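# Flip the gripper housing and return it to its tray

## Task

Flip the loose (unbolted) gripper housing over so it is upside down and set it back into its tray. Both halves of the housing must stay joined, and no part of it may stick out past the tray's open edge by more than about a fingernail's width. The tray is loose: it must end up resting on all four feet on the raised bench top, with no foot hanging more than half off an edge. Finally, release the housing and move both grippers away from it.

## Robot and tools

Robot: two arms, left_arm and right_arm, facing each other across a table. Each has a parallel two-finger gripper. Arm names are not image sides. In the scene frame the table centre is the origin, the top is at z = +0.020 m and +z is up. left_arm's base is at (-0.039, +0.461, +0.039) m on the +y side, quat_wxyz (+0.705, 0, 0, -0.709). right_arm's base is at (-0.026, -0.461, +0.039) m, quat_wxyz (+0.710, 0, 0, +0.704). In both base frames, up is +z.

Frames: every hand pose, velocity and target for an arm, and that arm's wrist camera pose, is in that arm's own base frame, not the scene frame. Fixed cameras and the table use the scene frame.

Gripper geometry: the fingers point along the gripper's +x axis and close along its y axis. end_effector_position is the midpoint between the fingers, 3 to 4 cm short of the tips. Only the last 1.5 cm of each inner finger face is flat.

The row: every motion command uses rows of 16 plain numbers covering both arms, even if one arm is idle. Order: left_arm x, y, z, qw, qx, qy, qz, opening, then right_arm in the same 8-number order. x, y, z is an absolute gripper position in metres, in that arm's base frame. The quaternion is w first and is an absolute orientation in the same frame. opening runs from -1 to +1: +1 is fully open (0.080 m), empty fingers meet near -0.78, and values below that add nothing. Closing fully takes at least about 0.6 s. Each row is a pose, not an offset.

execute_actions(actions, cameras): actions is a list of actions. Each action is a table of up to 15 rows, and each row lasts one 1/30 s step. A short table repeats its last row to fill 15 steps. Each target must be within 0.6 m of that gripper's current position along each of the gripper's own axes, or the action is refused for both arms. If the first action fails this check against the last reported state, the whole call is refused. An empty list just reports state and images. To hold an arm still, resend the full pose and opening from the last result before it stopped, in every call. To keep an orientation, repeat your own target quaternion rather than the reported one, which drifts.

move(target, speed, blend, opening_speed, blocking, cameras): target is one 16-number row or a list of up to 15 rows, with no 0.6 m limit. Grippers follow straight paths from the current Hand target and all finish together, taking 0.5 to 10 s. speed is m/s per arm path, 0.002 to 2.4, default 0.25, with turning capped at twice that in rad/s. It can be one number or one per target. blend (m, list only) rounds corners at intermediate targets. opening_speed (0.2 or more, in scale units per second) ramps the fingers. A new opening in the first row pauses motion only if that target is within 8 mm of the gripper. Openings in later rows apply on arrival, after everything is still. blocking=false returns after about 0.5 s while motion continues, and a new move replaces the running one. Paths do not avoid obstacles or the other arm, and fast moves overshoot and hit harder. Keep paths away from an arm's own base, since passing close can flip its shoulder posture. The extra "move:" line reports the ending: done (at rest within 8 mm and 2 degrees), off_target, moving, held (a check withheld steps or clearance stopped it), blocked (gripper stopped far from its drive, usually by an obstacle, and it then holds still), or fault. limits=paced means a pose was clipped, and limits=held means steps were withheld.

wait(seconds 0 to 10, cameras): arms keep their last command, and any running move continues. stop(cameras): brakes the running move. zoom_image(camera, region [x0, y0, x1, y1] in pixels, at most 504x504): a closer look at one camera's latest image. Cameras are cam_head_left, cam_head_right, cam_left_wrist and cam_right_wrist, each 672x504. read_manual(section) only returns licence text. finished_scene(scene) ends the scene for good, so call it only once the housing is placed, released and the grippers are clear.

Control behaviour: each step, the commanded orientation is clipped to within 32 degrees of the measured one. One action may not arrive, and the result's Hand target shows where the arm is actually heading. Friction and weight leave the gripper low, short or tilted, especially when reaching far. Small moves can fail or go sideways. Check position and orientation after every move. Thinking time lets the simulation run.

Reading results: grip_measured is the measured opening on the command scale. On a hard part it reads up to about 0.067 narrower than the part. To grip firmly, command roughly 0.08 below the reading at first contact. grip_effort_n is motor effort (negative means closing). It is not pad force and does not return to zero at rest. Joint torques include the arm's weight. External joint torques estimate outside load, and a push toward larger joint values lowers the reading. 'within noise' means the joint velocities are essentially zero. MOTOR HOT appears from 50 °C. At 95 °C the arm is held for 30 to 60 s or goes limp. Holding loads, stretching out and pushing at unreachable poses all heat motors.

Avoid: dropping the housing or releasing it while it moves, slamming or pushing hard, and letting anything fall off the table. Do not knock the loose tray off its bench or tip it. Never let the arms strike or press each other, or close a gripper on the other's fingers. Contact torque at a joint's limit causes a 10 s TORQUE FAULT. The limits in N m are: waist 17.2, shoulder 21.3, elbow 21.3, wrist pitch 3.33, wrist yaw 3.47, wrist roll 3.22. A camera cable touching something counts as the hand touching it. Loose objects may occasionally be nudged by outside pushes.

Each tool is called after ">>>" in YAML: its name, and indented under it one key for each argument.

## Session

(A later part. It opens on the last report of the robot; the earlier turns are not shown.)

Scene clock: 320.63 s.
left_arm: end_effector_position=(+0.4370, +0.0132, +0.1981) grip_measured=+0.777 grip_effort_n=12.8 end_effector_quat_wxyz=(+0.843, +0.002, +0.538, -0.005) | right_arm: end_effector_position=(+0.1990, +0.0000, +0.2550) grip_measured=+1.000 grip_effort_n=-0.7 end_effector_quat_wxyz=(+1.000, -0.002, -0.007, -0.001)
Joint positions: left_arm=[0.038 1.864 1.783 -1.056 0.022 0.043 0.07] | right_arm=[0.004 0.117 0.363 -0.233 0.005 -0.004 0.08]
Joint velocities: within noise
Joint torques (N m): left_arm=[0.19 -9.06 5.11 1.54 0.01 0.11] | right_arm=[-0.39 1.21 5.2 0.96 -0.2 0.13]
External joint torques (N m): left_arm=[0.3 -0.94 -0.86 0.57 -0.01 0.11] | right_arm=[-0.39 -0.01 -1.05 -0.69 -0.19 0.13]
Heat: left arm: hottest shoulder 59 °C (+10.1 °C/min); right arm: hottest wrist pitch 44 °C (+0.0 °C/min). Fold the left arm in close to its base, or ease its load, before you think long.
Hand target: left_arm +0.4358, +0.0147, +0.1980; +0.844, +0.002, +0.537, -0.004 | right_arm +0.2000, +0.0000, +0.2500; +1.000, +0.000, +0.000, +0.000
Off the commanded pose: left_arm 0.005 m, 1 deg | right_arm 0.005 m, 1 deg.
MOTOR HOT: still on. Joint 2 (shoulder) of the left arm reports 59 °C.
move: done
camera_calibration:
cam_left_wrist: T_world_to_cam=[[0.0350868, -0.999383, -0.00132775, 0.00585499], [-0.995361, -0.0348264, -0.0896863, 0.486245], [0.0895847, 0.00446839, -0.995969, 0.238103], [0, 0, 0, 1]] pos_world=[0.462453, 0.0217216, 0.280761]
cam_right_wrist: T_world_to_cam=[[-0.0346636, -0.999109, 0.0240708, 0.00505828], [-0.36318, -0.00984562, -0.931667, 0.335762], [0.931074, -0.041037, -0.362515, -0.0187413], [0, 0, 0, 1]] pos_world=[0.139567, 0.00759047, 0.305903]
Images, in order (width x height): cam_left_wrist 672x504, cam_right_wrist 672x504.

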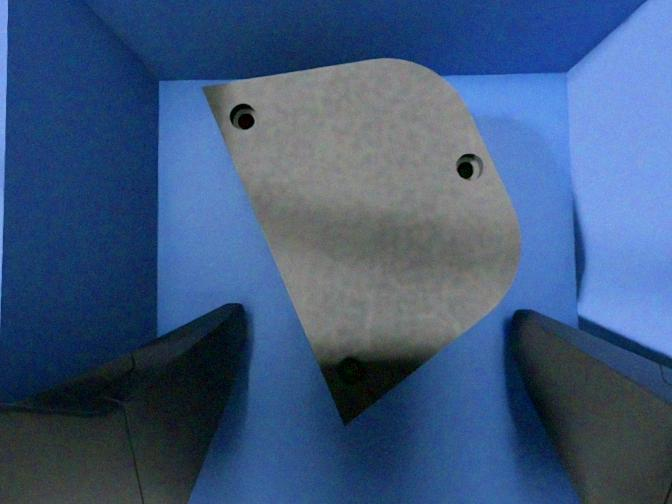

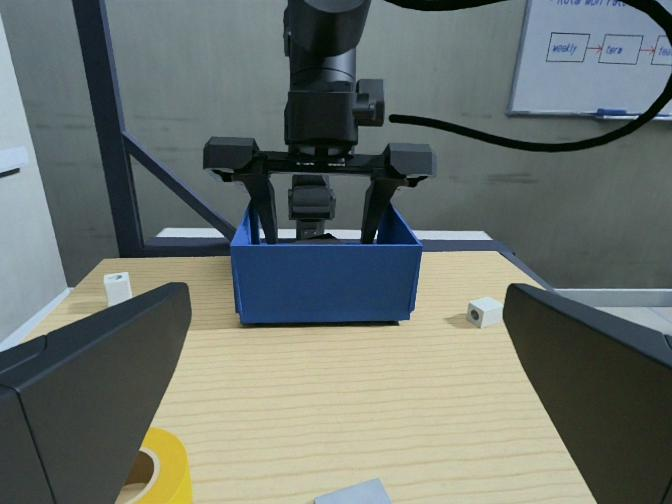

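>>> move:
  target:
    - [0.437, 0.019, 0.198, 0.8434, 0, 0.5373, 0, 0.70, 0.20, 0.0, 0.25, 1, 0, 0, 0, 1]
    - [0.438, 0.028, 0.198, 0.8434, 0, 0.5373, 0, 0.50, 0.20, 0.0, 0.25, 1, 0, 0, 0, 1]
  speed: 0.05
  opening_speed: 0.5
  cameras: ["cam_left_wrist","cam_right_wrist"]

Scene clock: 330.83 s.
left_arm: end_effector_position=(+0.4363, +0.0268, +0.1982) grip_measured=+0.503 grip_effort_n=-19.8 end_effector_quat_wxyz=(+0.843, -0.002, +0.538, +0.000) | right_arm: end_effector_position=(+0.1990, +0.0000, +0.2550) grip_measured=+1.000 grip_effort_n=-0.7 end_effector_quat_wxyz=(+1.000, -0.002, -0.007, -0.001)
Joint positions: left_arm=[0.073 1.864 1.783 -1.056 0.034 0.063 0.058] | right_arm=[0.004 0.117 0.363 -0.233 0.005 -0.004 0.08]
Joint velocities: within noise
Joint torques (N m): left_arm=[0.21 -7.52 7.03 1.09 0.01 0.13] | right_arm=[-0.41 1.21 5.19 0.96 -0.2 0.13]
External joint torques (N m): left_arm=[0.33 0.52 1.12 0.14 -0.02 0.13] | right_arm=[-0.4 0.05 -1.17 -0.72 -0.19 0.13]
Heat: left arm: hottest shoulder 56 °C (+5.0 °C/min); right arm: hottest wrist pitch 44 °C (+0.0 °C/min). Fold the left arm in close to its base, or ease its load, before you think long.
Hand target: left_arm +0.4381, +0.0286, +0.1981; +0.844, -0.001, +0.537, +0.000 | right_arm +0.2000, +0.0000, +0.2500; +1.000, +0.000, +0.000, +0.000
Off the commanded pose: left_arm 0.002 m, 0 deg | right_arm 0.005 m, 1 deg.
MOTOR HOT: still on. Joint 2 (shoulder) of the left arm reports 56 °C.
move: done
camera_calibration:
cam_left_wrist: T_world_to_cam=[[0.0471025, -0.998889, 0.00143276, 0.0135511], [-0.994803, -0.0470394, -0.0903037, 0.486298], [0.0902708, 0.00282822, -0.995913, 0.237939], [0, 0, 0, 1]] pos_world=[0.461654, 0.0357382, 0.280862]
cam_right_wrist: T_world_to_cam=[[-0.0346636, -0.999109, 0.0240708, 0.00505828], [-0.36318, -0.00984562, -0.931667, 0.335762], [0.931074, -0.041037, -0.362515, -0.0187413], [0, 0, 0, 1]] pos_world=[0.139567, 0.00759047, 0.305903]
Images, in order (width x height): cam_left_wrist 672x504, cam_right_wrist 672x504.

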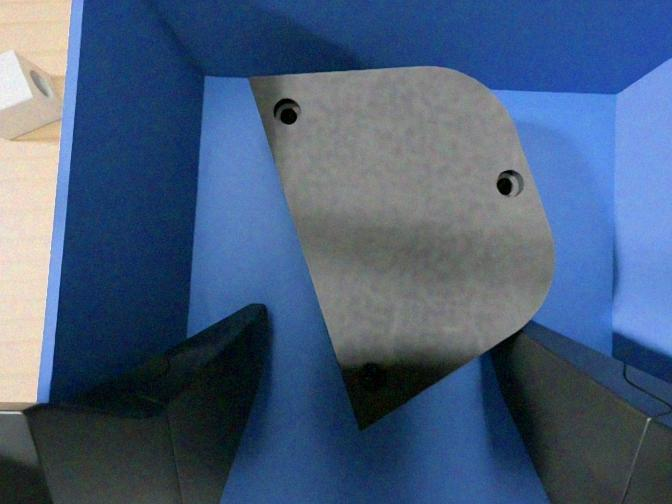

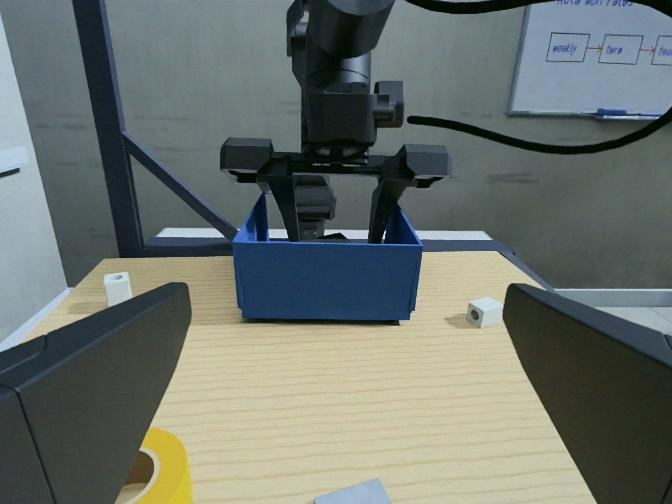

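>>> move:
  target:
    - [0.440, 0.0265, 0.198, 0.8434, 0, 0.5373, 0, 0.24, 0.20, 0.0, 0.25, 1, 0, 0, 0, 1]
  speed: 0.05
  opening_speed: 0.5
  cameras: ["cam_left_wrist","cam_right_wrist"]

Scene clock: 345.57 s.
left_arm: end_effector_position=(+0.4365, +0.0295, +0.1981) grip_measured=+0.244 grip_effort_n=-20.2 end_effector_quat_wxyz=(+0.843, -0.004, +0.538, +0.002) | right_arm: end_effector_position=(+0.1990, +0.0000, +0.2550) grip_measured=+1.000 grip_effort_n=-0.2 end_effector_quat_wxyz=(+1.000, -0.002, -0.007, -0.001)
Joint positions: left_arm=[0.079 1.866 1.785 -1.056 0.034 0.063 0.046] | right_arm=[0.004 0.117 0.363 -0.233 0.005 -0.004 0.08]
Joint velocities: within noise
Joint torques (N m): left_arm=[-0.24 -7 7.98 0.94 -0.11 0.06] | right_arm=[-0.4 1.22 5.19 0.96 -0.2 0.14]
External joint torques (N m): left_arm=[-0.16 0.93 2.11 -0.02 -0.13 0.05] | right_arm=[-0.39 0.01 -1.07 -0.69 -0.19 0.13]
Heat: left arm: hottest shoulder 53 °C (-1.0 °C/min); right arm: hottest wrist pitch 44 °C (+0.0 °C/min). Fold the left arm in close to its base, or ease its load, before you think long.
Hand target: left_arm +0.4397, +0.0297, +0.1986; +0.844, -0.002, +0.536, +0.003 | right_arm +0.2000, +0.0000, +0.2500; +1.000, +0.000, +0.000, +0.000
Off the commanded pose: left_arm 0.005 m, 1 deg | right_arm 0.005 m, 1 deg.
MOTOR HOT: still on. Joint 2 (shoulder) of the left arm reports 53 °C.
move: done
camera_calibration:
cam_left_wrist: T_world_to_cam=[[0.0532183, -0.998582, 0.00140524, 0.0136175], [-0.994495, -0.0531276, -0.0903186, 0.486722], [0.0902651, 0.0034091, -0.995912, 0.237793], [0, 0, 0, 1]] pos_world=[0.461854, 0.0386459, 0.280762]
cam_right_wrist: T_world_to_cam=[[-0.0346636, -0.999109, 0.0240708, 0.00505828], [-0.36318, -0.00984562, -0.931667, 0.335762], [0.931074, -0.041037, -0.362515, -0.0187413], [0, 0, 0, 1]] pos_world=[0.139567, 0.00759047, 0.305903]
Images, in order (width x height): cam_left_wrist 672x504, cam_right_wrist 672x504.

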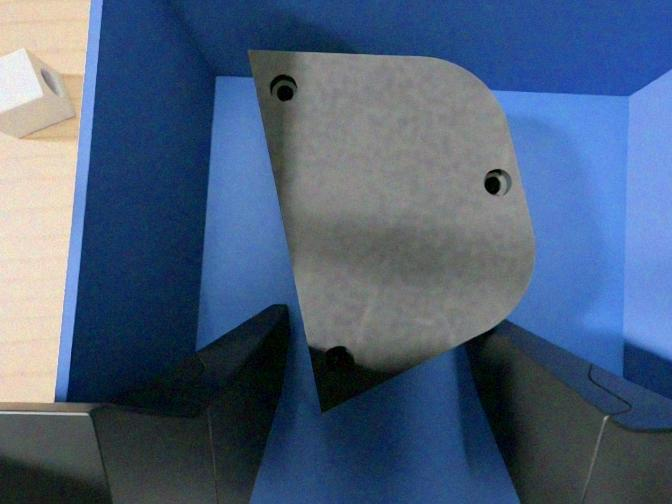

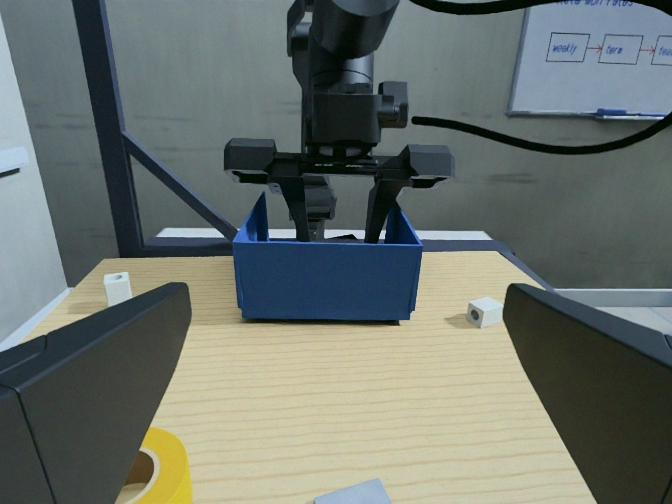

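>>> move:
  target:
    - [0.438, 0.027, 0.198, 0.8434, 0, 0.5373, 0, 0.70, 0.20, 0.0, 0.25, 1, 0, 0, 0, 1]
    - [0.440, 0.024, 0.198, 0.838, -0.0608, 0.5339, 0.0955, 0.70, 0.20, 0.0, 0.25, 1, 0, 0, 0, 1]
    - [0.466, 0.0295, 0.198, 0.838, -0.0608, 0.5339, 0.0955, 0.70, 0.20, 0.0, 0.25, 1, 0, 0, 0, 1]
  speed: 0.06
  cameras: ["cam_left_wrist","cam_right_wrist"]

Scene clock: 369.23 s.
left_arm: end_effector_position=(+0.4636, +0.0283, +0.1982) grip_measured=+0.697 grip_effort_n=12.3 end_effector_quat_wxyz=(+0.838, -0.060, +0.533, +0.095) | right_arm: end_effector_position=(+0.1990, +0.0000, +0.2550) grip_measured=+1.000 grip_effort_n=0.2 end_effector_quat_wxyz=(+1.000, -0.002, -0.007, -0.001)
Joint positions: left_arm=[0.035 1.986 1.949 -1.103 -0.081 -0.174 0.066] | right_arm=[0.004 0.117 0.363 -0.233 0.005 -0.004 0.08]
Joint velocities: within noise
Joint torques (N m): left_arm=[0.1 -7.67 7.9 0.64 -0.06 0.11] | right_arm=[-0.4 1.21 5.2 0.96 -0.19 0.13]
External joint torques (N m): left_arm=[0.28 1.15 1.99 -0.33 -0.02 0.11] | right_arm=[-0.4 0.03 -1.14 -0.71 -0.18 0.13]
Heat: left arm: hottest shoulder 52 °C (-6.1 °C/min); right arm: hottest wrist pitch 44 °C (+0.0 °C/min). Fold the left arm in close to its base, or ease its load, before you think long.
Hand target: left_arm +0.4660, +0.0294, +0.1975; +0.838, -0.059, +0.534, +0.096 | right_arm +0.2000, +0.0000, +0.2500; +1.000, +0.000, +0.000, +0.000
Off the commanded pose: left_arm 0.003 m, 0 deg | right_arm 0.005 m, 1 deg.
MOTOR HOT: still on. Joint 2 (shoulder) of the left arm reports 52 °C.
move: done
camera_calibration:
cam_left_wrist: T_world_to_cam=[[0.268015, -0.963409, -0.00325008, -0.0887346], [-0.959287, -0.266554, -0.0933677, 0.503925], [0.089085, 0.0281417, -0.995626, 0.235232], [0, 0, 0, 1]] pos_world=[0.486235, 0.0422154, 0.280965]
cam_right_wrist: T_world_to_cam=[[-0.0346636, -0.999109, 0.0240708, 0.00505828], [-0.36318, -0.00984562, -0.931667, 0.335762], [0.931074, -0.041037, -0.362515, -0.0187413], [0, 0, 0, 1]] pos_world=[0.139567, 0.00759047, 0.305903]
Images, in order (width x height): cam_left_wrist 672x504, cam_right_wrist 672x504.

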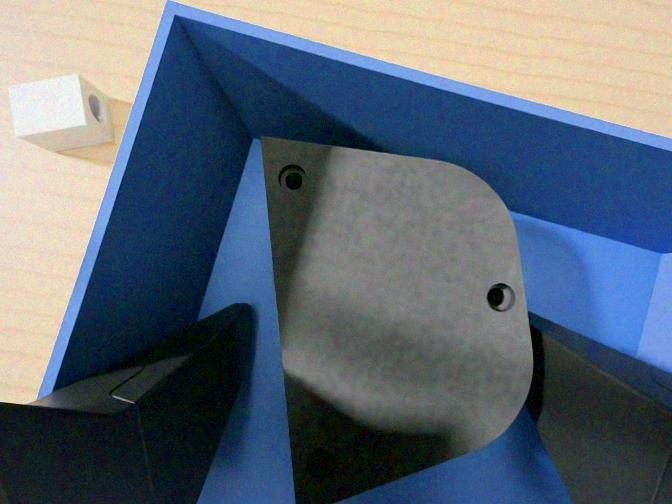

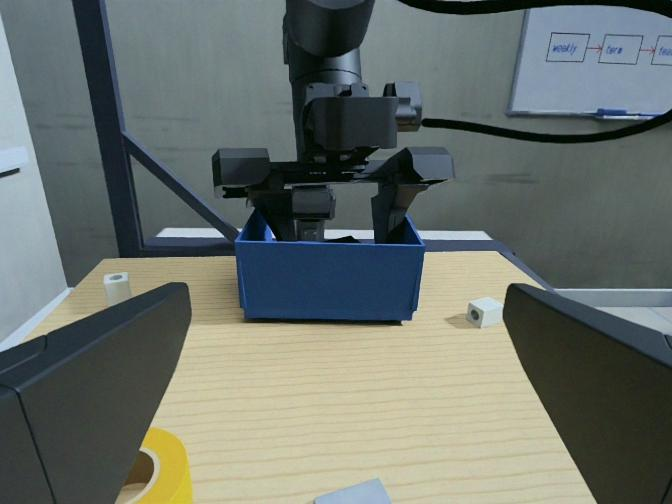

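>>> move:
  target:
    - [0.466, 0.0285, 0.198, 0.838, -0.0608, 0.5339, 0.0955, 0.29, 0.20, 0.0, 0.25, 1, 0, 0, 0, 1]
  speed: 0.06
  opening_speed: 0.4
  cameras: ["cam_left_wrist"]

Scene clock: 376.90 s.
left_arm: end_effector_position=(+0.4640, +0.0280, +0.1980) grip_measured=+0.335 grip_effort_n=-83.5 end_effector_quat_wxyz=(+0.838, -0.061, +0.533, +0.095) | right_arm: end_effector_position=(+0.1990, +0.0000, +0.2550) grip_measured=+1.000 grip_effort_n=-0.2 end_effector_quat_wxyz=(+1.000, -0.002, -0.007, -0.001)
Joint positions: left_arm=[0.035 1.987 1.95 -1.103 -0.08 -0.174 0.05] | right_arm=[0.004 0.117 0.363 -0.233 0.005 -0.004 0.08]
Joint velocities: within noise
Joint torques (N m): left_arm=[-0.1 -7.9 7.88 0.6 -0.02 0.02] | right_arm=[-0.4 1.2 5.19 0.96 -0.2 0.13]
External joint torques (N m): left_arm=[-0.02 0.93 1.98 -0.35 0.04 0.02] | right_arm=[-0.4 0.07 -1.22 -0.74 -0.19 0.13]
Heat: left arm: hottest shoulder 51 °C (-8.0 °C/min); right arm: hottest wrist pitch 44 °C (+0.0 °C/min). Fold the left arm in close to its base, or ease its load, before you think long.
Hand target: left_arm +0.4661, +0.0283, +0.1982; +0.838, -0.061, +0.533, +0.095 | right_arm +0.2000, +0.0000, +0.2500; +1.000, +0.000, +0.000, +0.000
Off the commanded pose: left_arm 0.002 m, 0 deg | right_arm 0.005 m, 1 deg.
MOTOR HOT: still on. Joint 2 (shoulder) of the left arm reports 51 °C.
move: done
camera_calibration:
cam_left_wrist: T_world_to_cam=[[0.267422, -0.963577, -0.00194557, -0.0889825], [-0.959454, -0.26609, -0.0929785, 0.504119], [0.0890743, 0.0267312, -0.995666, 0.235084], [0, 0, 0, 1]] pos_world=[0.486535, 0.0421155, 0.280765]
Images, in order (width x height): cam_left_wrist 672x504.

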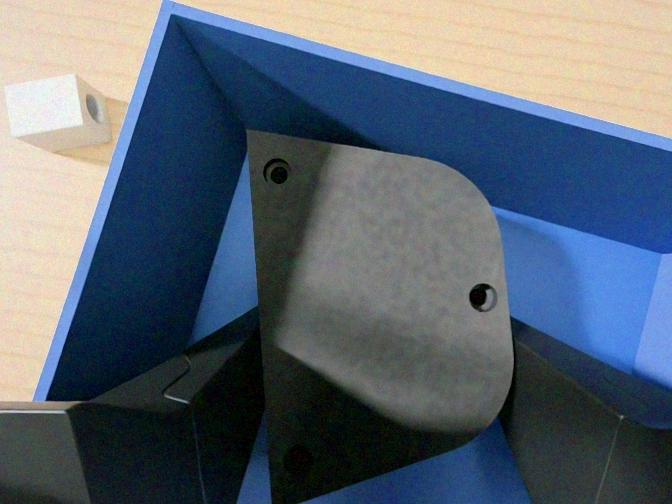

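>>> move:
  target:
    - [0.415, 0.024, 0.199, 0.8434, 0, 0.5373, 0, 0.29, 0.20, 0.0, 0.25, 1, 0, 0, 0, 1]
  speed: 0.06

>>> zoom_image:
  camera: "cam_right_wrist"
  region: [200, 150, 460, 350]

Scene clock: 395.50 s.
left_arm: end_effector_position=(+0.4168, +0.0249, +0.1959) grip_measured=+0.335 grip_effort_n=-83.5 end_effector_quat_wxyz=(+0.840, +0.001, +0.543, +0.004) | right_arm: end_effector_position=(+0.1990, +0.0000, +0.2550) grip_measured=+1.000 grip_effort_n=-0.2 end_effector_quat_wxyz=(+1.000, -0.002, -0.007, -0.001)
Joint positions: left_arm=[0.067 1.792 1.687 -1.042 0.02 0.058 0.05] | right_arm=[0.004 0.117 0.363 -0.233 0.005 -0.004 0.08]
Joint velocities: within noise
Joint torques (N m): left_arm=[0.1 -9.43 5.17 1.42 0.2 0.14] | right_arm=[-0.4 1.21 5.2 0.96 -0.2 0.13]
External joint torques (N m): left_arm=[0.19 -1.81 -0.81 0.47 0.18 0.14] | right_arm=[-0.39 0.01 -1.14 -0.72 -0.19 0.13]
Heat: left arm: hottest shoulder 52 °C (-2.0 °C/min); right arm: hottest wrist pitch 44 °C (+0.0 °C/min). Fold the left arm in close to its base, or ease its load, before you think long.
Hand target: left_arm +0.4148, +0.0249, +0.1988; +0.843, +0.001, +0.538, +0.002 | right_arm +0.2000, +0.0000, +0.2500; +1.000, +0.000, +0.000, +0.000
Off the commanded pose: left_arm 0.004 m, 1 deg | right_arm 0.005 m, 1 deg.
MOTOR HOT: still on. Joint 2 (shoulder) of the left arm reports 52 °C.
move: done
camera_calibration:
cam_left_wrist: T_world_to_cam=[[0.0508716, -0.998665, -0.00897594, 0.0130526], [-0.995596, -0.0500026, -0.0792936, 0.464837], [0.0787389, 0.0129702, -0.996811, 0.242143], [0, 0, 0, 1]] pos_world=[0.44306, 0.0331375, 0.278347]
cam_right_wrist: T_world_to_cam=[[-0.0346636, -0.999109, 0.0240708, 0.00505828], [-0.36318, -0.00984562, -0.931667, 0.335762], [0.931074, -0.041037, -0.362515, -0.0187413], [0, 0, 0, 1]] pos_world=[0.139567, 0.00759047, 0.305903]

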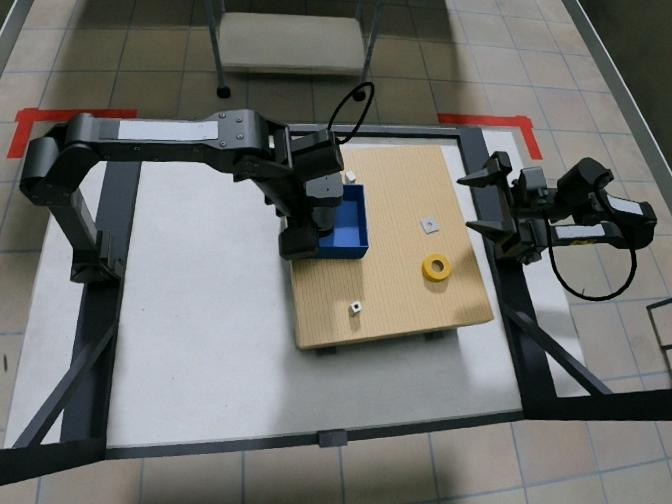

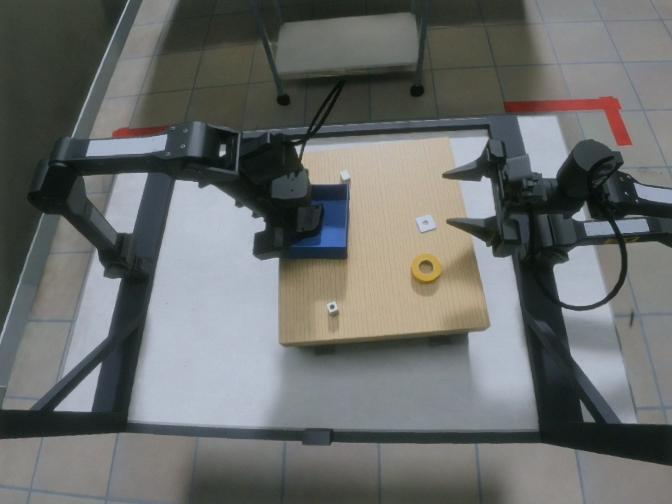

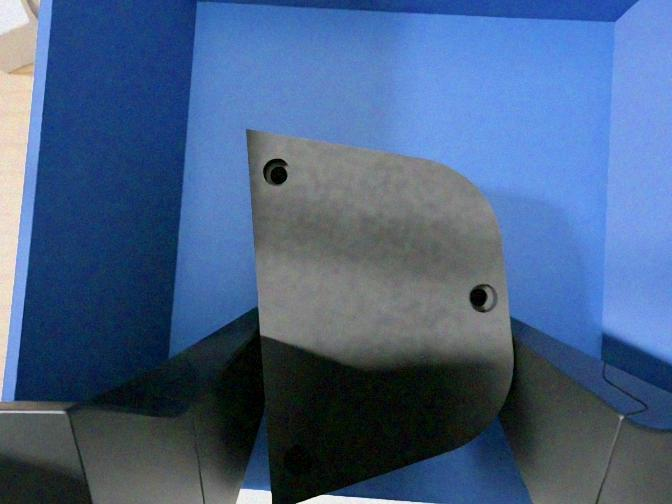

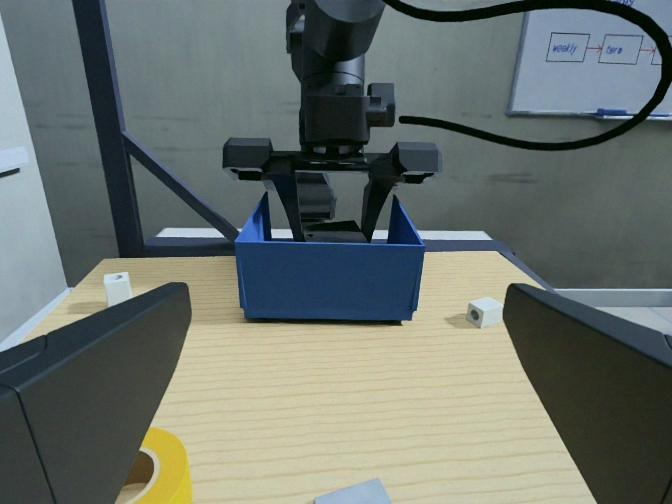

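Scaled by 1.938 from the camera's 672x504 image, which has a finer 960x720 frame.

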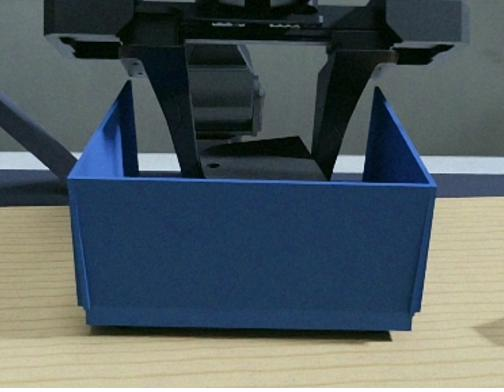

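>>> move:
  target:
    - [0.379, 0.0275, 0.200, 0.8402, 0.0468, 0.5353, -0.0735, 0.29, 0.20, 0.0, 0.25, 1, 0, 0, 0, 1]
  speed: 0.06

>>> zoom_image:
  camera: "cam_right_wrist"
  region: [200, 150, 460, 350]

Scene clock: 415.90 s.
left_arm: end_effector_position=(+0.3818, +0.0279, +0.1971) grip_measured=+0.335 grip_effort_n=-83.5 end_effector_quat_wxyz=(+0.837, +0.047, +0.540, -0.070) | right_arm: end_effector_position=(+0.1990, +0.0000, +0.2550) grip_measured=+1.000 grip_effort_n=-0.2 end_effector_quat_wxyz=(+1.000, -0.002, -0.007, -0.001)
Joint positions: left_arm=[0.117 1.667 1.545 -1.039 0.114 0.264 0.05] | right_arm=[0.004 0.117 0.363 -0.233 0.005 -0.004 0.08]
Joint velocities: within noise
Joint torques (N m): left_arm=[0.15 -8.65 5.45 1.04 0.28 0.15] | right_arm=[-0.4 1.2 5.2 0.96 -0.2 0.13]
External joint torques (N m): left_arm=[0.23 -1.93 -0.52 0.12 0.19 0.15] | right_arm=[-0.39 0.03 -1.14 -0.71 -0.19 0.13]
Heat: left arm: hottest shoulder 56 °C (+3.0 °C/min); right arm: hottest wrist pitch 44 °C (+0.0 °C/min). Fold the left arm in close to its base, or ease its load, before you think long.
Hand target: left_arm +0.3791, +0.0276, +0.2005; +0.840, +0.047, +0.535, -0.072 | right_arm +0.2000, +0.0000, +0.2500; +1.000, +0.000, +0.000, +0.000
Off the commanded pose: left_arm 0.004 m, 1 deg | right_arm 0.005 m, 1 deg.
MOTOR HOT: still on. Joint 2 (shoulder) of the left arm reports 56 °C.
move: done
camera_calibration:
cam_left_wrist: T_world_to_cam=[[-0.123577, -0.99231, -0.00699309, 0.0838667], [-0.989003, 0.123736, -0.0810125, 0.423166], [0.0812548, -0.00309513, -0.996689, 0.245494], [0, 0, 0, 1]] pos_world=[0.408929, 0.0316205, 0.279549]
cam_right_wrist: T_world_to_cam=[[-0.0346636, -0.999109, 0.0240708, 0.00505828], [-0.36318, -0.00984562, -0.931667, 0.335762], [0.931074, -0.041037, -0.362515, -0.0187413], [0, 0, 0, 1]] pos_world=[0.139567, 0.00759047, 0.305903]

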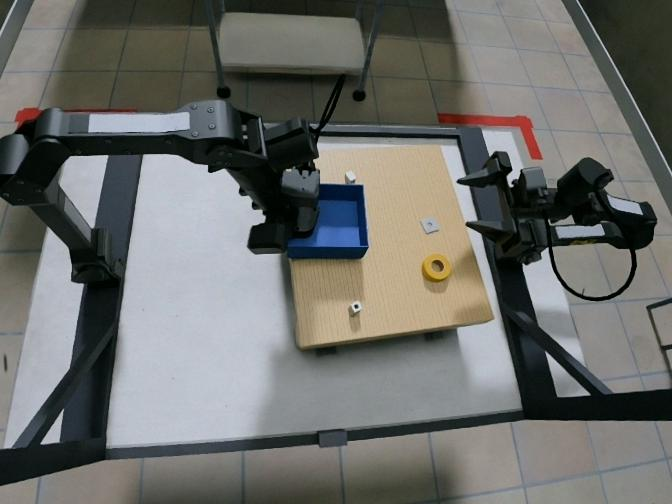

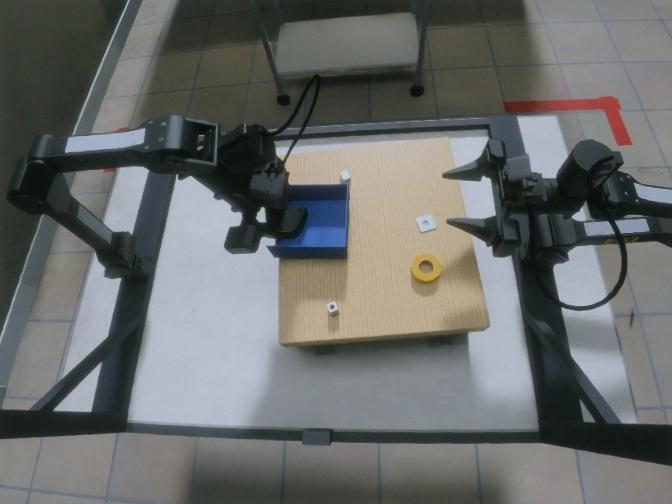

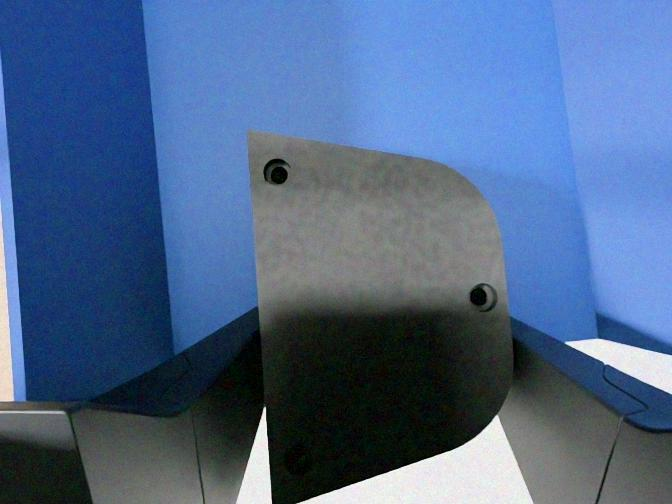

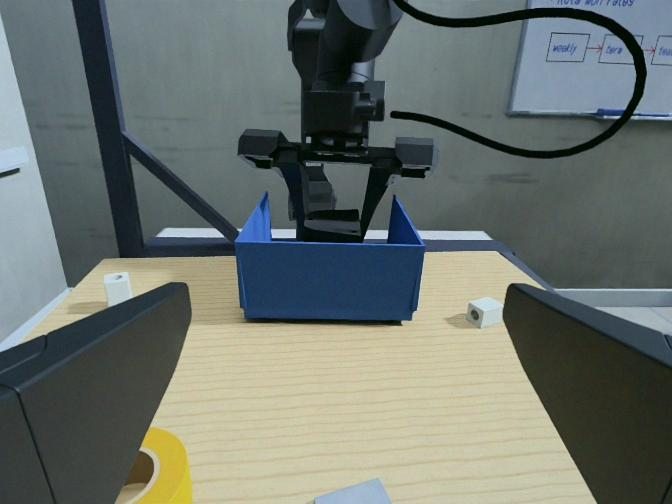

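Scaled by 1.938 from the camera's 672x504 image, which has a finer 960x720 frame.

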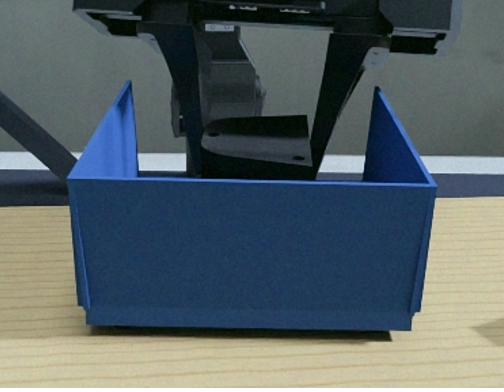

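>>> move:
  target:
    - [0.379, 0.0275, 0.200, 0.8402, 0.0468, 0.5353, -0.0735, 0.5, 0.20, 0.0, 0.25, 1, 0, 0, 0, 1]
    - [0.345, 0.025, 0.265, 0.8402, 0.0468, 0.5353, -0.0735, 0.5, 0.20, 0.0, 0.25, 1, 0, 0, 0, 1]
  speed: 0.1
  opening_speed: 0.3

>>> zoom_image:
  camera: "cam_right_wrist"
  region: [200, 150, 460, 350]

Scene clock: 425.63 s.
left_arm: end_effector_position=(+0.3458, +0.0254, +0.2561) grip_measured=+0.497 grip_effort_n=12.8 end_effector_quat_wxyz=(+0.833, +0.045, +0.546, -0.072) | right_arm: end_effector_position=(+0.1990, +0.0000, +0.2550) grip_measured=+1.000 grip_effort_n=0.2 end_effector_quat_wxyz=(+1.000, -0.002, -0.007, -0.001)
Joint positions: left_arm=[0.125 1.598 1.719 -1.298 0.12 0.271 0.057] | right_arm=[0.004 0.117 0.363 -0.233 0.005 -0.004 0.08]
Joint velocities: within noise
Joint torques (N m): left_arm=[0.1 -6.65 7.97 0.65 0.28 0.13] | right_arm=[-0.41 1.2 5.2 0.96 -0.2 0.13]
External joint torques (N m): left_arm=[0.19 -0.81 2.34 -0.26 0.19 0.13] | right_arm=[-0.41 0.03 -1.13 -0.71 -0.18 0.13]
Heat: left arm: hottest shoulder 54 °C (+1.0 °C/min); right arm: hottest wrist pitch 44 °C (+0.0 °C/min). Fold the left arm in close to its base, or ease its load, before you think long.
Hand target: left_arm +0.3455, +0.0254, +0.2645; +0.840, +0.047, +0.536, -0.073 | right_arm +0.2000, +0.0000, +0.2500; +1.000, +0.000, +0.000, +0.000
Off the commanded pose: left_arm 0.009 m, 1 deg | right_arm 0.005 m, 1 deg.
MOTOR HOT: still on. Joint 2 (shoulder) of the left arm reports 54 °C.
move: off_target (left_arm)
camera_calibration:
cam_left_wrist: T_world_to_cam=[[-0.125323, -0.992116, -0.000491822, 0.0762684], [-0.989936, 0.125081, -0.0661979, 0.389273], [0.0657375, -0.00780927, -0.997806, 0.313011], [0, 0, 0, 1]] pos_world=[0.374337, 0.0294209, 0.338131]
cam_right_wrist: T_world_to_cam=[[-0.0346636, -0.999109, 0.0240708, 0.00505828], [-0.36318, -0.00984562, -0.931667, 0.335762], [0.931074, -0.041037, -0.362515, -0.0187413], [0, 0, 0, 1]] pos_world=[0.139567, 0.00759047, 0.305903]

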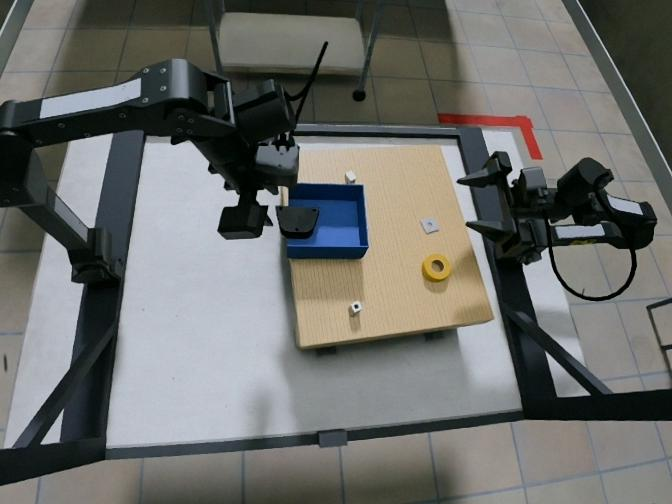

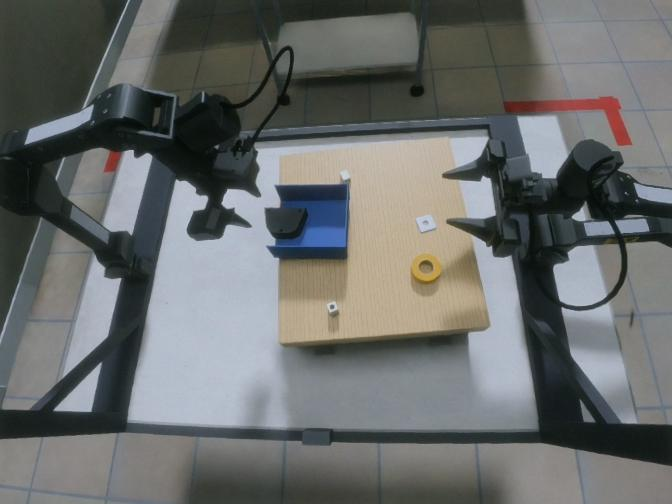

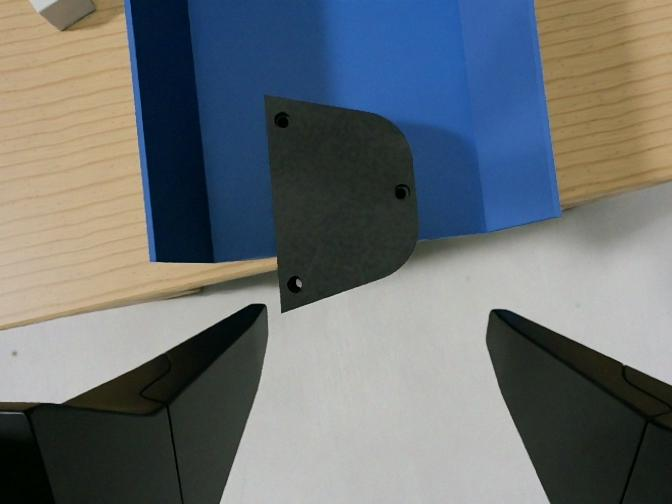

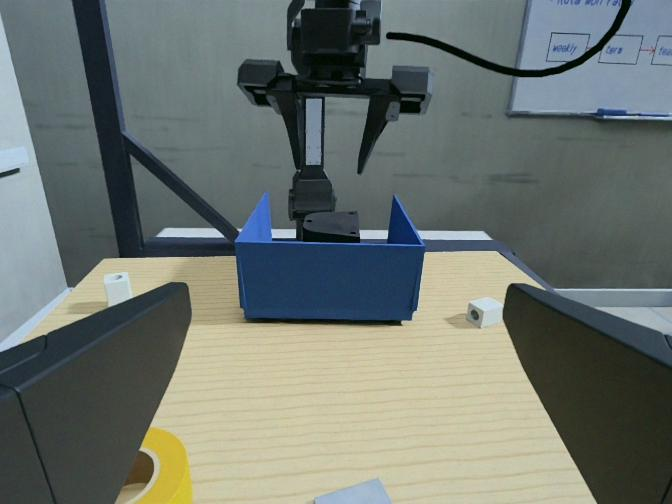

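Scaled by 1.938 from the camera's 672x504 image, which has a finer 960x720 frame.

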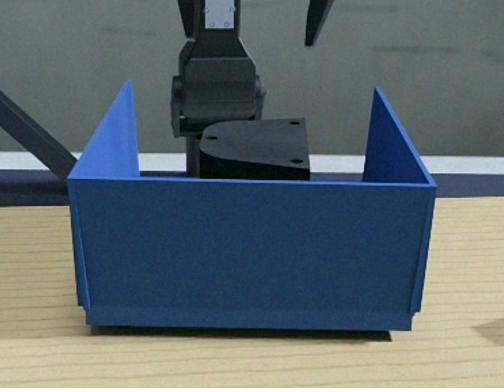

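>>> move:
  target:
    - [0.29, 0.033, 0.24, 0.8434, 0, 0.5373, 0, 0.5, 0.20, 0.0, 0.25, 1, 0, 0, 0, 1]
    - [0.275, 0.032, 0.195, 0.7067, 0.7067, 0.0247, 0.0247, 0.5, 0.20, 0.0, 0.25, 1, 0, 0, 0, 1]
    - [0.305, 0.034, 0.178, 0.7067, 0.7067, 0.022, 0.022, 0.5, 0.20, 0.0, 0.25, 1, 0, 0, 0, 1]
  speed: [0.3,0.4,0.12]
  cameras: ["cam_left_wrist","cam_right_wrist"]

>>> zoom_image:
  camera: "cam_left_wrist"
  region: [250, 120, 550, 420]

Scene clock: 459.63 s.
left_arm: end_effector_position=(+0.3056, +0.0352, +0.1774) grip_measured=+0.497 grip_effort_n=12.3 end_effector_quat_wxyz=(+0.707, +0.706, +0.025, +0.023) | right_arm: end_effector_position=(+0.1990, +0.0000, +0.2550) grip_measured=+1.000 grip_effort_n=-0.2 end_effector_quat_wxyz=(+1.000, -0.002, -0.007, -0.001)
Joint positions: left_arm=[0.159 1.062 0.156 0.903 0.091 1.571 0.057] | right_arm=[0.004 0.117 0.363 -0.233 0.005 -0.004 0.08]
Joint velocities: within noise
Joint torques (N m): left_arm=[-0.13 -1.56 5.49 2.62 0.2 0.04] | right_arm=[-0.4 1.21 5.19 0.96 -0.19 0.14]
External joint torques (N m): left_arm=[-0.1 0.56 -0.09 1.04 0.19 0.09] | right_arm=[-0.39 0.02 -1.12 -0.7 -0.19 0.13]
Heat: left arm: hottest shoulder 53 °C (+0.0 °C/min); right arm: hottest wrist pitch 44 °C (+0.0 °C/min). Fold the left arm in close to its base, or ease its load, before you think long.
Hand target: left_arm +0.3052, +0.0338, +0.1772; +0.706, +0.707, +0.021, +0.022 | right_arm +0.2000, +0.0000, +0.2500; +1.000, +0.000, +0.000, +0.000
Off the commanded pose: left_arm 0.001 m, 0 deg | right_arm 0.005 m, 1 deg.
MOTOR HOT: still on. Joint 2 (shoulder) of the left arm reports 53 °C.
move: done
camera_calibration:
cam_left_wrist: T_world_to_cam=[[0.0208955, -0.0390295, -0.99902, 0.179875], [-0.400532, 0.915219, -0.0441332, 0.131105], [0.916045, 0.401061, 0.00349142, -0.214683], [0, 0, 0, 1]] pos_world=[0.245412, -0.0268688, 0.186234]
cam_right_wrist: T_world_to_cam=[[-0.0346636, -0.999109, 0.0240708, 0.00505828], [-0.36318, -0.00984562, -0.931667, 0.335762], [0.931074, -0.041037, -0.362515, -0.0187413], [0, 0, 0, 1]] pos_world=[0.139567, 0.00759047, 0.305903]
Images, in order (width x height): cam_left_wrist 672x504, cam_right_wrist 672x504.

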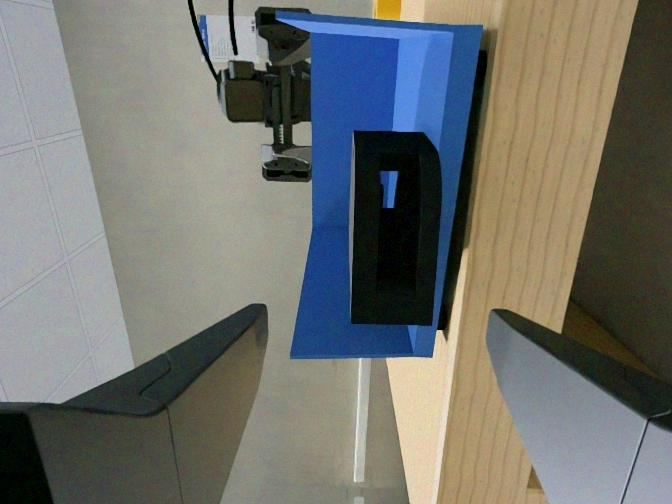

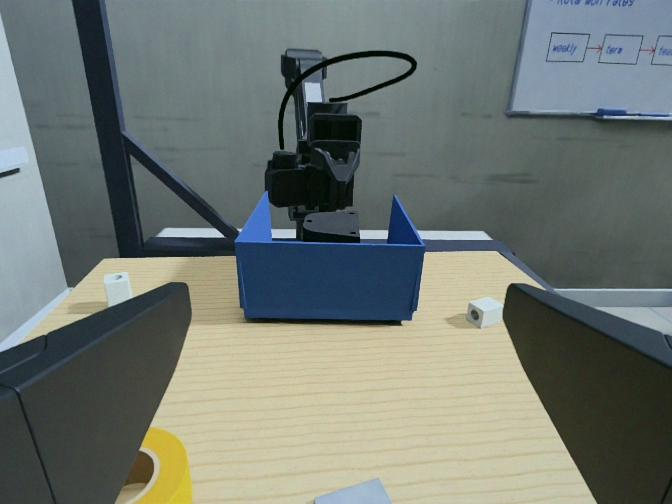

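Scaled by 1.680 from the camera's 672x504 image, which has a finer 960x720 frame.

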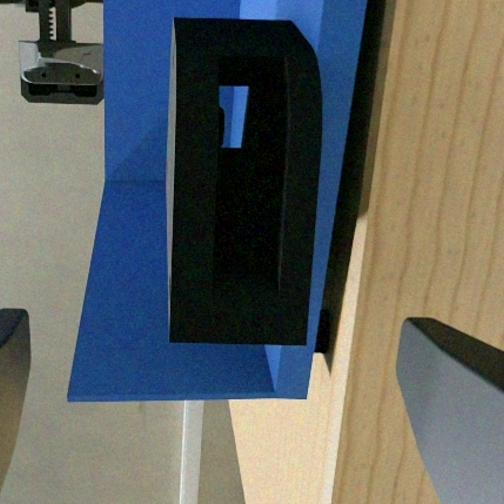

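>>> move:
  target:
    - [0.325, 0.0345, 0.174, 0.7067, 0.7067, 0.022, 0.022, 0.5, 0.20, 0.0, 0.25, 1, 0, 0, 0, 1]
    - [0.350, 0.0345, 0.1765, 0.7067, 0.7067, 0.018, 0.025, 0.5, 0.20, 0.0, 0.25, 1, 0, 0, 0, 1]
  speed: 0.07
  cameras: ["cam_left_wrist","cam_right_wrist"]

>>> zoom_image:
  camera: "cam_left_wrist"
  region: [200, 80, 600, 480]

Scene clock: 480.77 s.
left_arm: end_effector_position=(+0.3462, +0.0342, +0.1687) grip_measured=+0.497 grip_effort_n=12.3 end_effector_quat_wxyz=(+0.707, +0.706, +0.025, +0.015) | right_arm: end_effector_position=(+0.1990, +0.0000, +0.2550) grip_measured=+1.000 grip_effort_n=-0.7 end_effector_quat_wxyz=(+1.000, -0.002, -0.007, -0.001)
Joint positions: left_arm=[0.13 1.355 0.265 1.076 0.072 1.571 0.057] | right_arm=[0.004 0.117 0.363 -0.233 0.005 -0.004 0.08]
Joint velocities: within noise
Joint torques (N m): left_arm=[-0.3 -2.83 7.18 2.6 -0.16 -0.04] | right_arm=[-0.4 1.21 5.19 0.96 -0.19 0.13]
External joint torques (N m): left_arm=[-0.23 0.63 2.28 1.02 -0.17 0.01] | right_arm=[-0.39 0.05 -1.16 -0.71 -0.19 0.13]
Heat: left arm: hottest wrist pitch 63 °C (+13.1 °C/min); right arm: hottest wrist pitch 44 °C (+0.0 °C/min). Fold the left arm in close to its base, or ease its load, before you think long.
Hand target: left_arm +0.3497, +0.0346, +0.1766; +0.707, +0.707, +0.018, +0.025 | right_arm +0.2000, +0.0000, +0.2500; +1.000, +0.000, +0.000, +0.000
Off the commanded pose: left_arm 0.009 m, 1 deg | right_arm 0.005 m, 1 deg.
MOTOR HOT: still on. Joint 4 (wrist pitch) of the left arm reports 63 °C.
move: off_target (left_arm)
camera_calibration:
cam_left_wrist: T_world_to_cam=[[0.00989618, -0.0405252, -0.99913, 0.174154], [-0.391092, 0.91943, -0.0411663, 0.143935], [0.920298, 0.391159, -0.00675026, -0.250819], [0, 0, 0, 1]] pos_world=[0.285397, -0.02717, 0.178235]
cam_right_wrist: T_world_to_cam=[[-0.0346636, -0.999109, 0.0240708, 0.00505828], [-0.36318, -0.00984562, -0.931667, 0.335762], [0.931074, -0.041037, -0.362515, -0.0187413], [0, 0, 0, 1]] pos_world=[0.139567, 0.00759047, 0.305903]
Images, in order (width x height): cam_left_wrist 672x504, cam_right_wrist 672x504.

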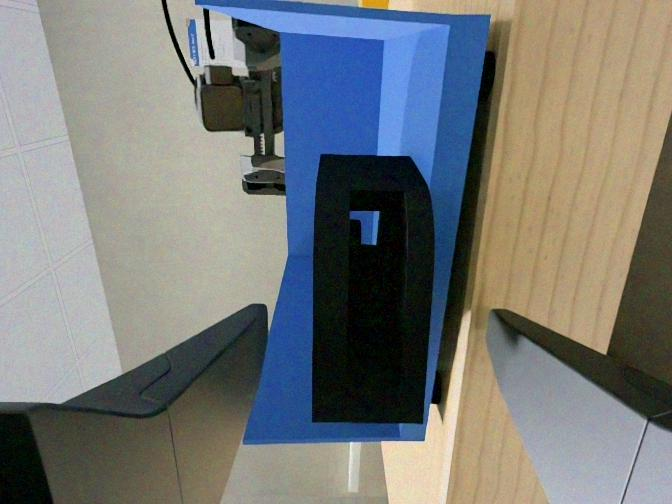

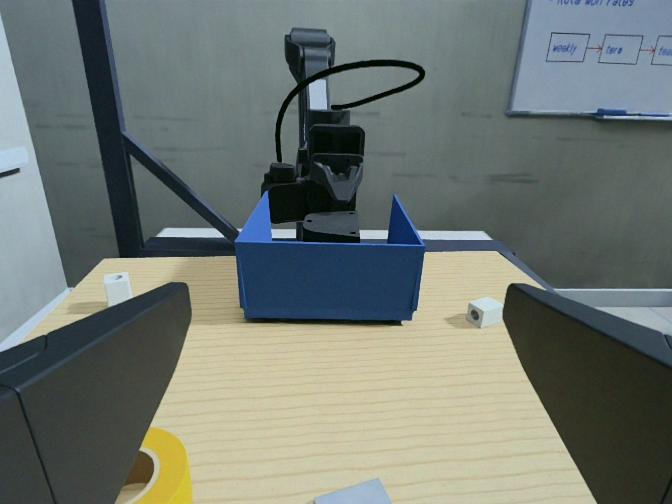

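Scaled by 1.260 from the camera's 672x504 image, which has a finer 960x720 frame.

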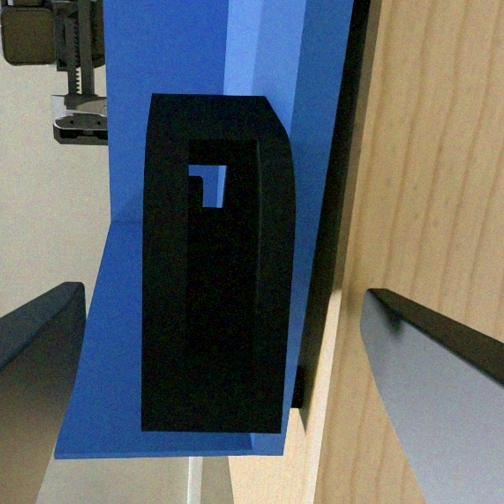

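>>> move:
  target:
    - [0.3495, 0.0375, 0.1785, 0.7067, 0.7067, 0.014, 0.025, 0.5, 0.20, 0.0, 0.25, 1, 0, 0, 0, 1]
    - [0.3495, 0.0375, 0.1785, 0.7067, 0.7067, 0.014, 0.025, -0.21, 0.20, 0.0, 0.25, 1, 0, 0, 0, 1]
  speed: 0.05
  opening_speed: 0.5
  cameras: ["cam_left_wrist","cam_right_wrist"]

>>> zoom_image:
  camera: "cam_left_wrist"
  region: [200, 80, 600, 480]

>>> zoom_image:
  camera: "cam_right_wrist"
  region: [200, 150, 460, 350]

Scene clock: 498.17 s.
left_arm: end_effector_position=(+0.3470, +0.0368, +0.1714) grip_measured=-0.202 grip_effort_n=-42.6 end_effector_quat_wxyz=(+0.707, +0.706, +0.023, +0.018) | right_arm: end_effector_position=(+0.1990, +0.0000, +0.2550) grip_measured=+1.000 grip_effort_n=0.2 end_effector_quat_wxyz=(+1.000, -0.002, -0.007, -0.001)
Joint positions: left_arm=[0.142 1.355 0.271 1.078 0.085 1.571 0.026] | right_arm=[0.004 0.117 0.363 -0.233 0.005 -0.004 0.08]
Joint velocities: within noise
Joint torques (N m): left_arm=[0.13 -3.22 6.89 2.42 0.18 -0.06] | right_arm=[-0.4 1.2 5.2 0.96 -0.2 0.13]
External joint torques (N m): left_arm=[0.19 0.28 1.91 0.82 0.18 -0.01] | right_arm=[-0.39 0.01 -1.1 -0.7 -0.19 0.13]
Heat: left arm: hottest wrist pitch 64 °C (+14.2 °C/min); right arm: hottest wrist pitch 44 °C (+0.0 °C/min). Fold the left arm in close to its base, or ease its load, before you think long.
Hand target: left_arm +0.3498, +0.0372, +0.1789; +0.707, +0.707, +0.013, +0.025 | right_arm +0.2000, +0.0000, +0.2500; +1.000, +0.000, +0.000, +0.000
Off the commanded pose: left_arm 0.008 m, 1 deg | right_arm 0.005 m, 1 deg.
MOTOR HOT: still on. Joint 4 (wrist pitch) of the left arm reports 64 °C.
move: done; target 2's new opening was sent with left_arm's hand 0.009 m and 2 deg from that target
camera_calibration:
cam_left_wrist: T_world_to_cam=[[0.0174577, -0.0395957, -0.999063, 0.174292], [-0.390785, 0.919465, -0.0432696, 0.142332], [0.920317, 0.391174, 0.000578342, -0.253846], [0, 0, 0, 1]] pos_world=[0.286197, -0.02467, 0.180434]
cam_right_wrist: T_world_to_cam=[[-0.0346636, -0.999109, 0.0240708, 0.00505828], [-0.36318, -0.00984562, -0.931667, 0.335762], [0.931074, -0.041037, -0.362515, -0.0187413], [0, 0, 0, 1]] pos_world=[0.139567, 0.00759047, 0.305903]
Images, in order (width x height): cam_left_wrist 672x504, cam_right_wrist 672x504.

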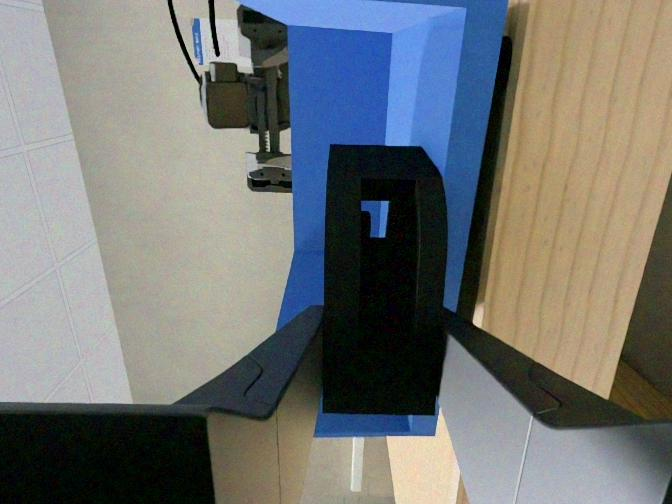

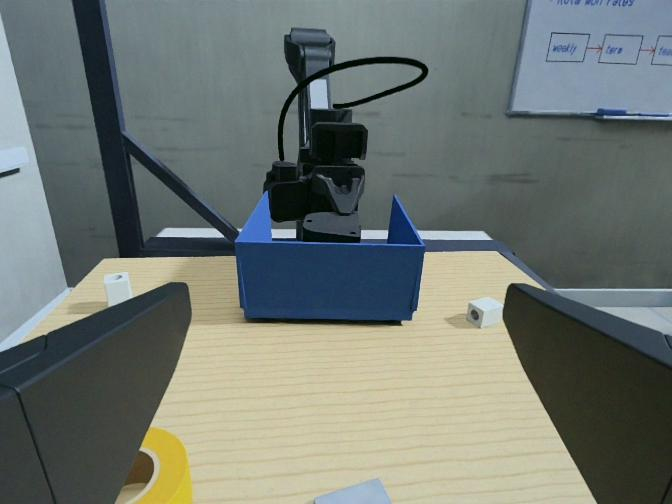

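Scaled by 1.260 from the camera's 672x504 image, which has a finer 960x720 frame.

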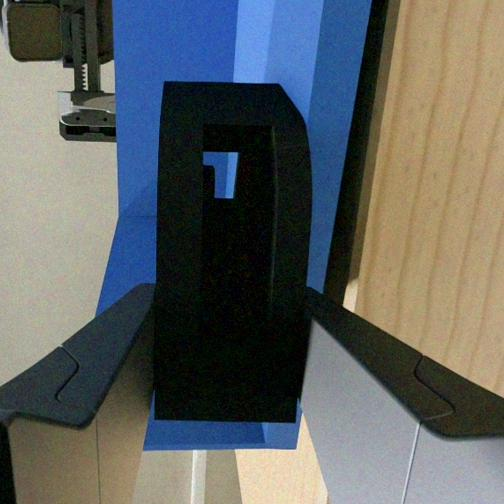

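Scaled by 1.938 from the camera's 672x504 image, which has a finer 960x720 frame.

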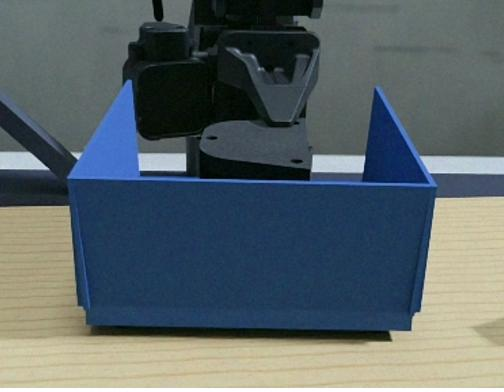

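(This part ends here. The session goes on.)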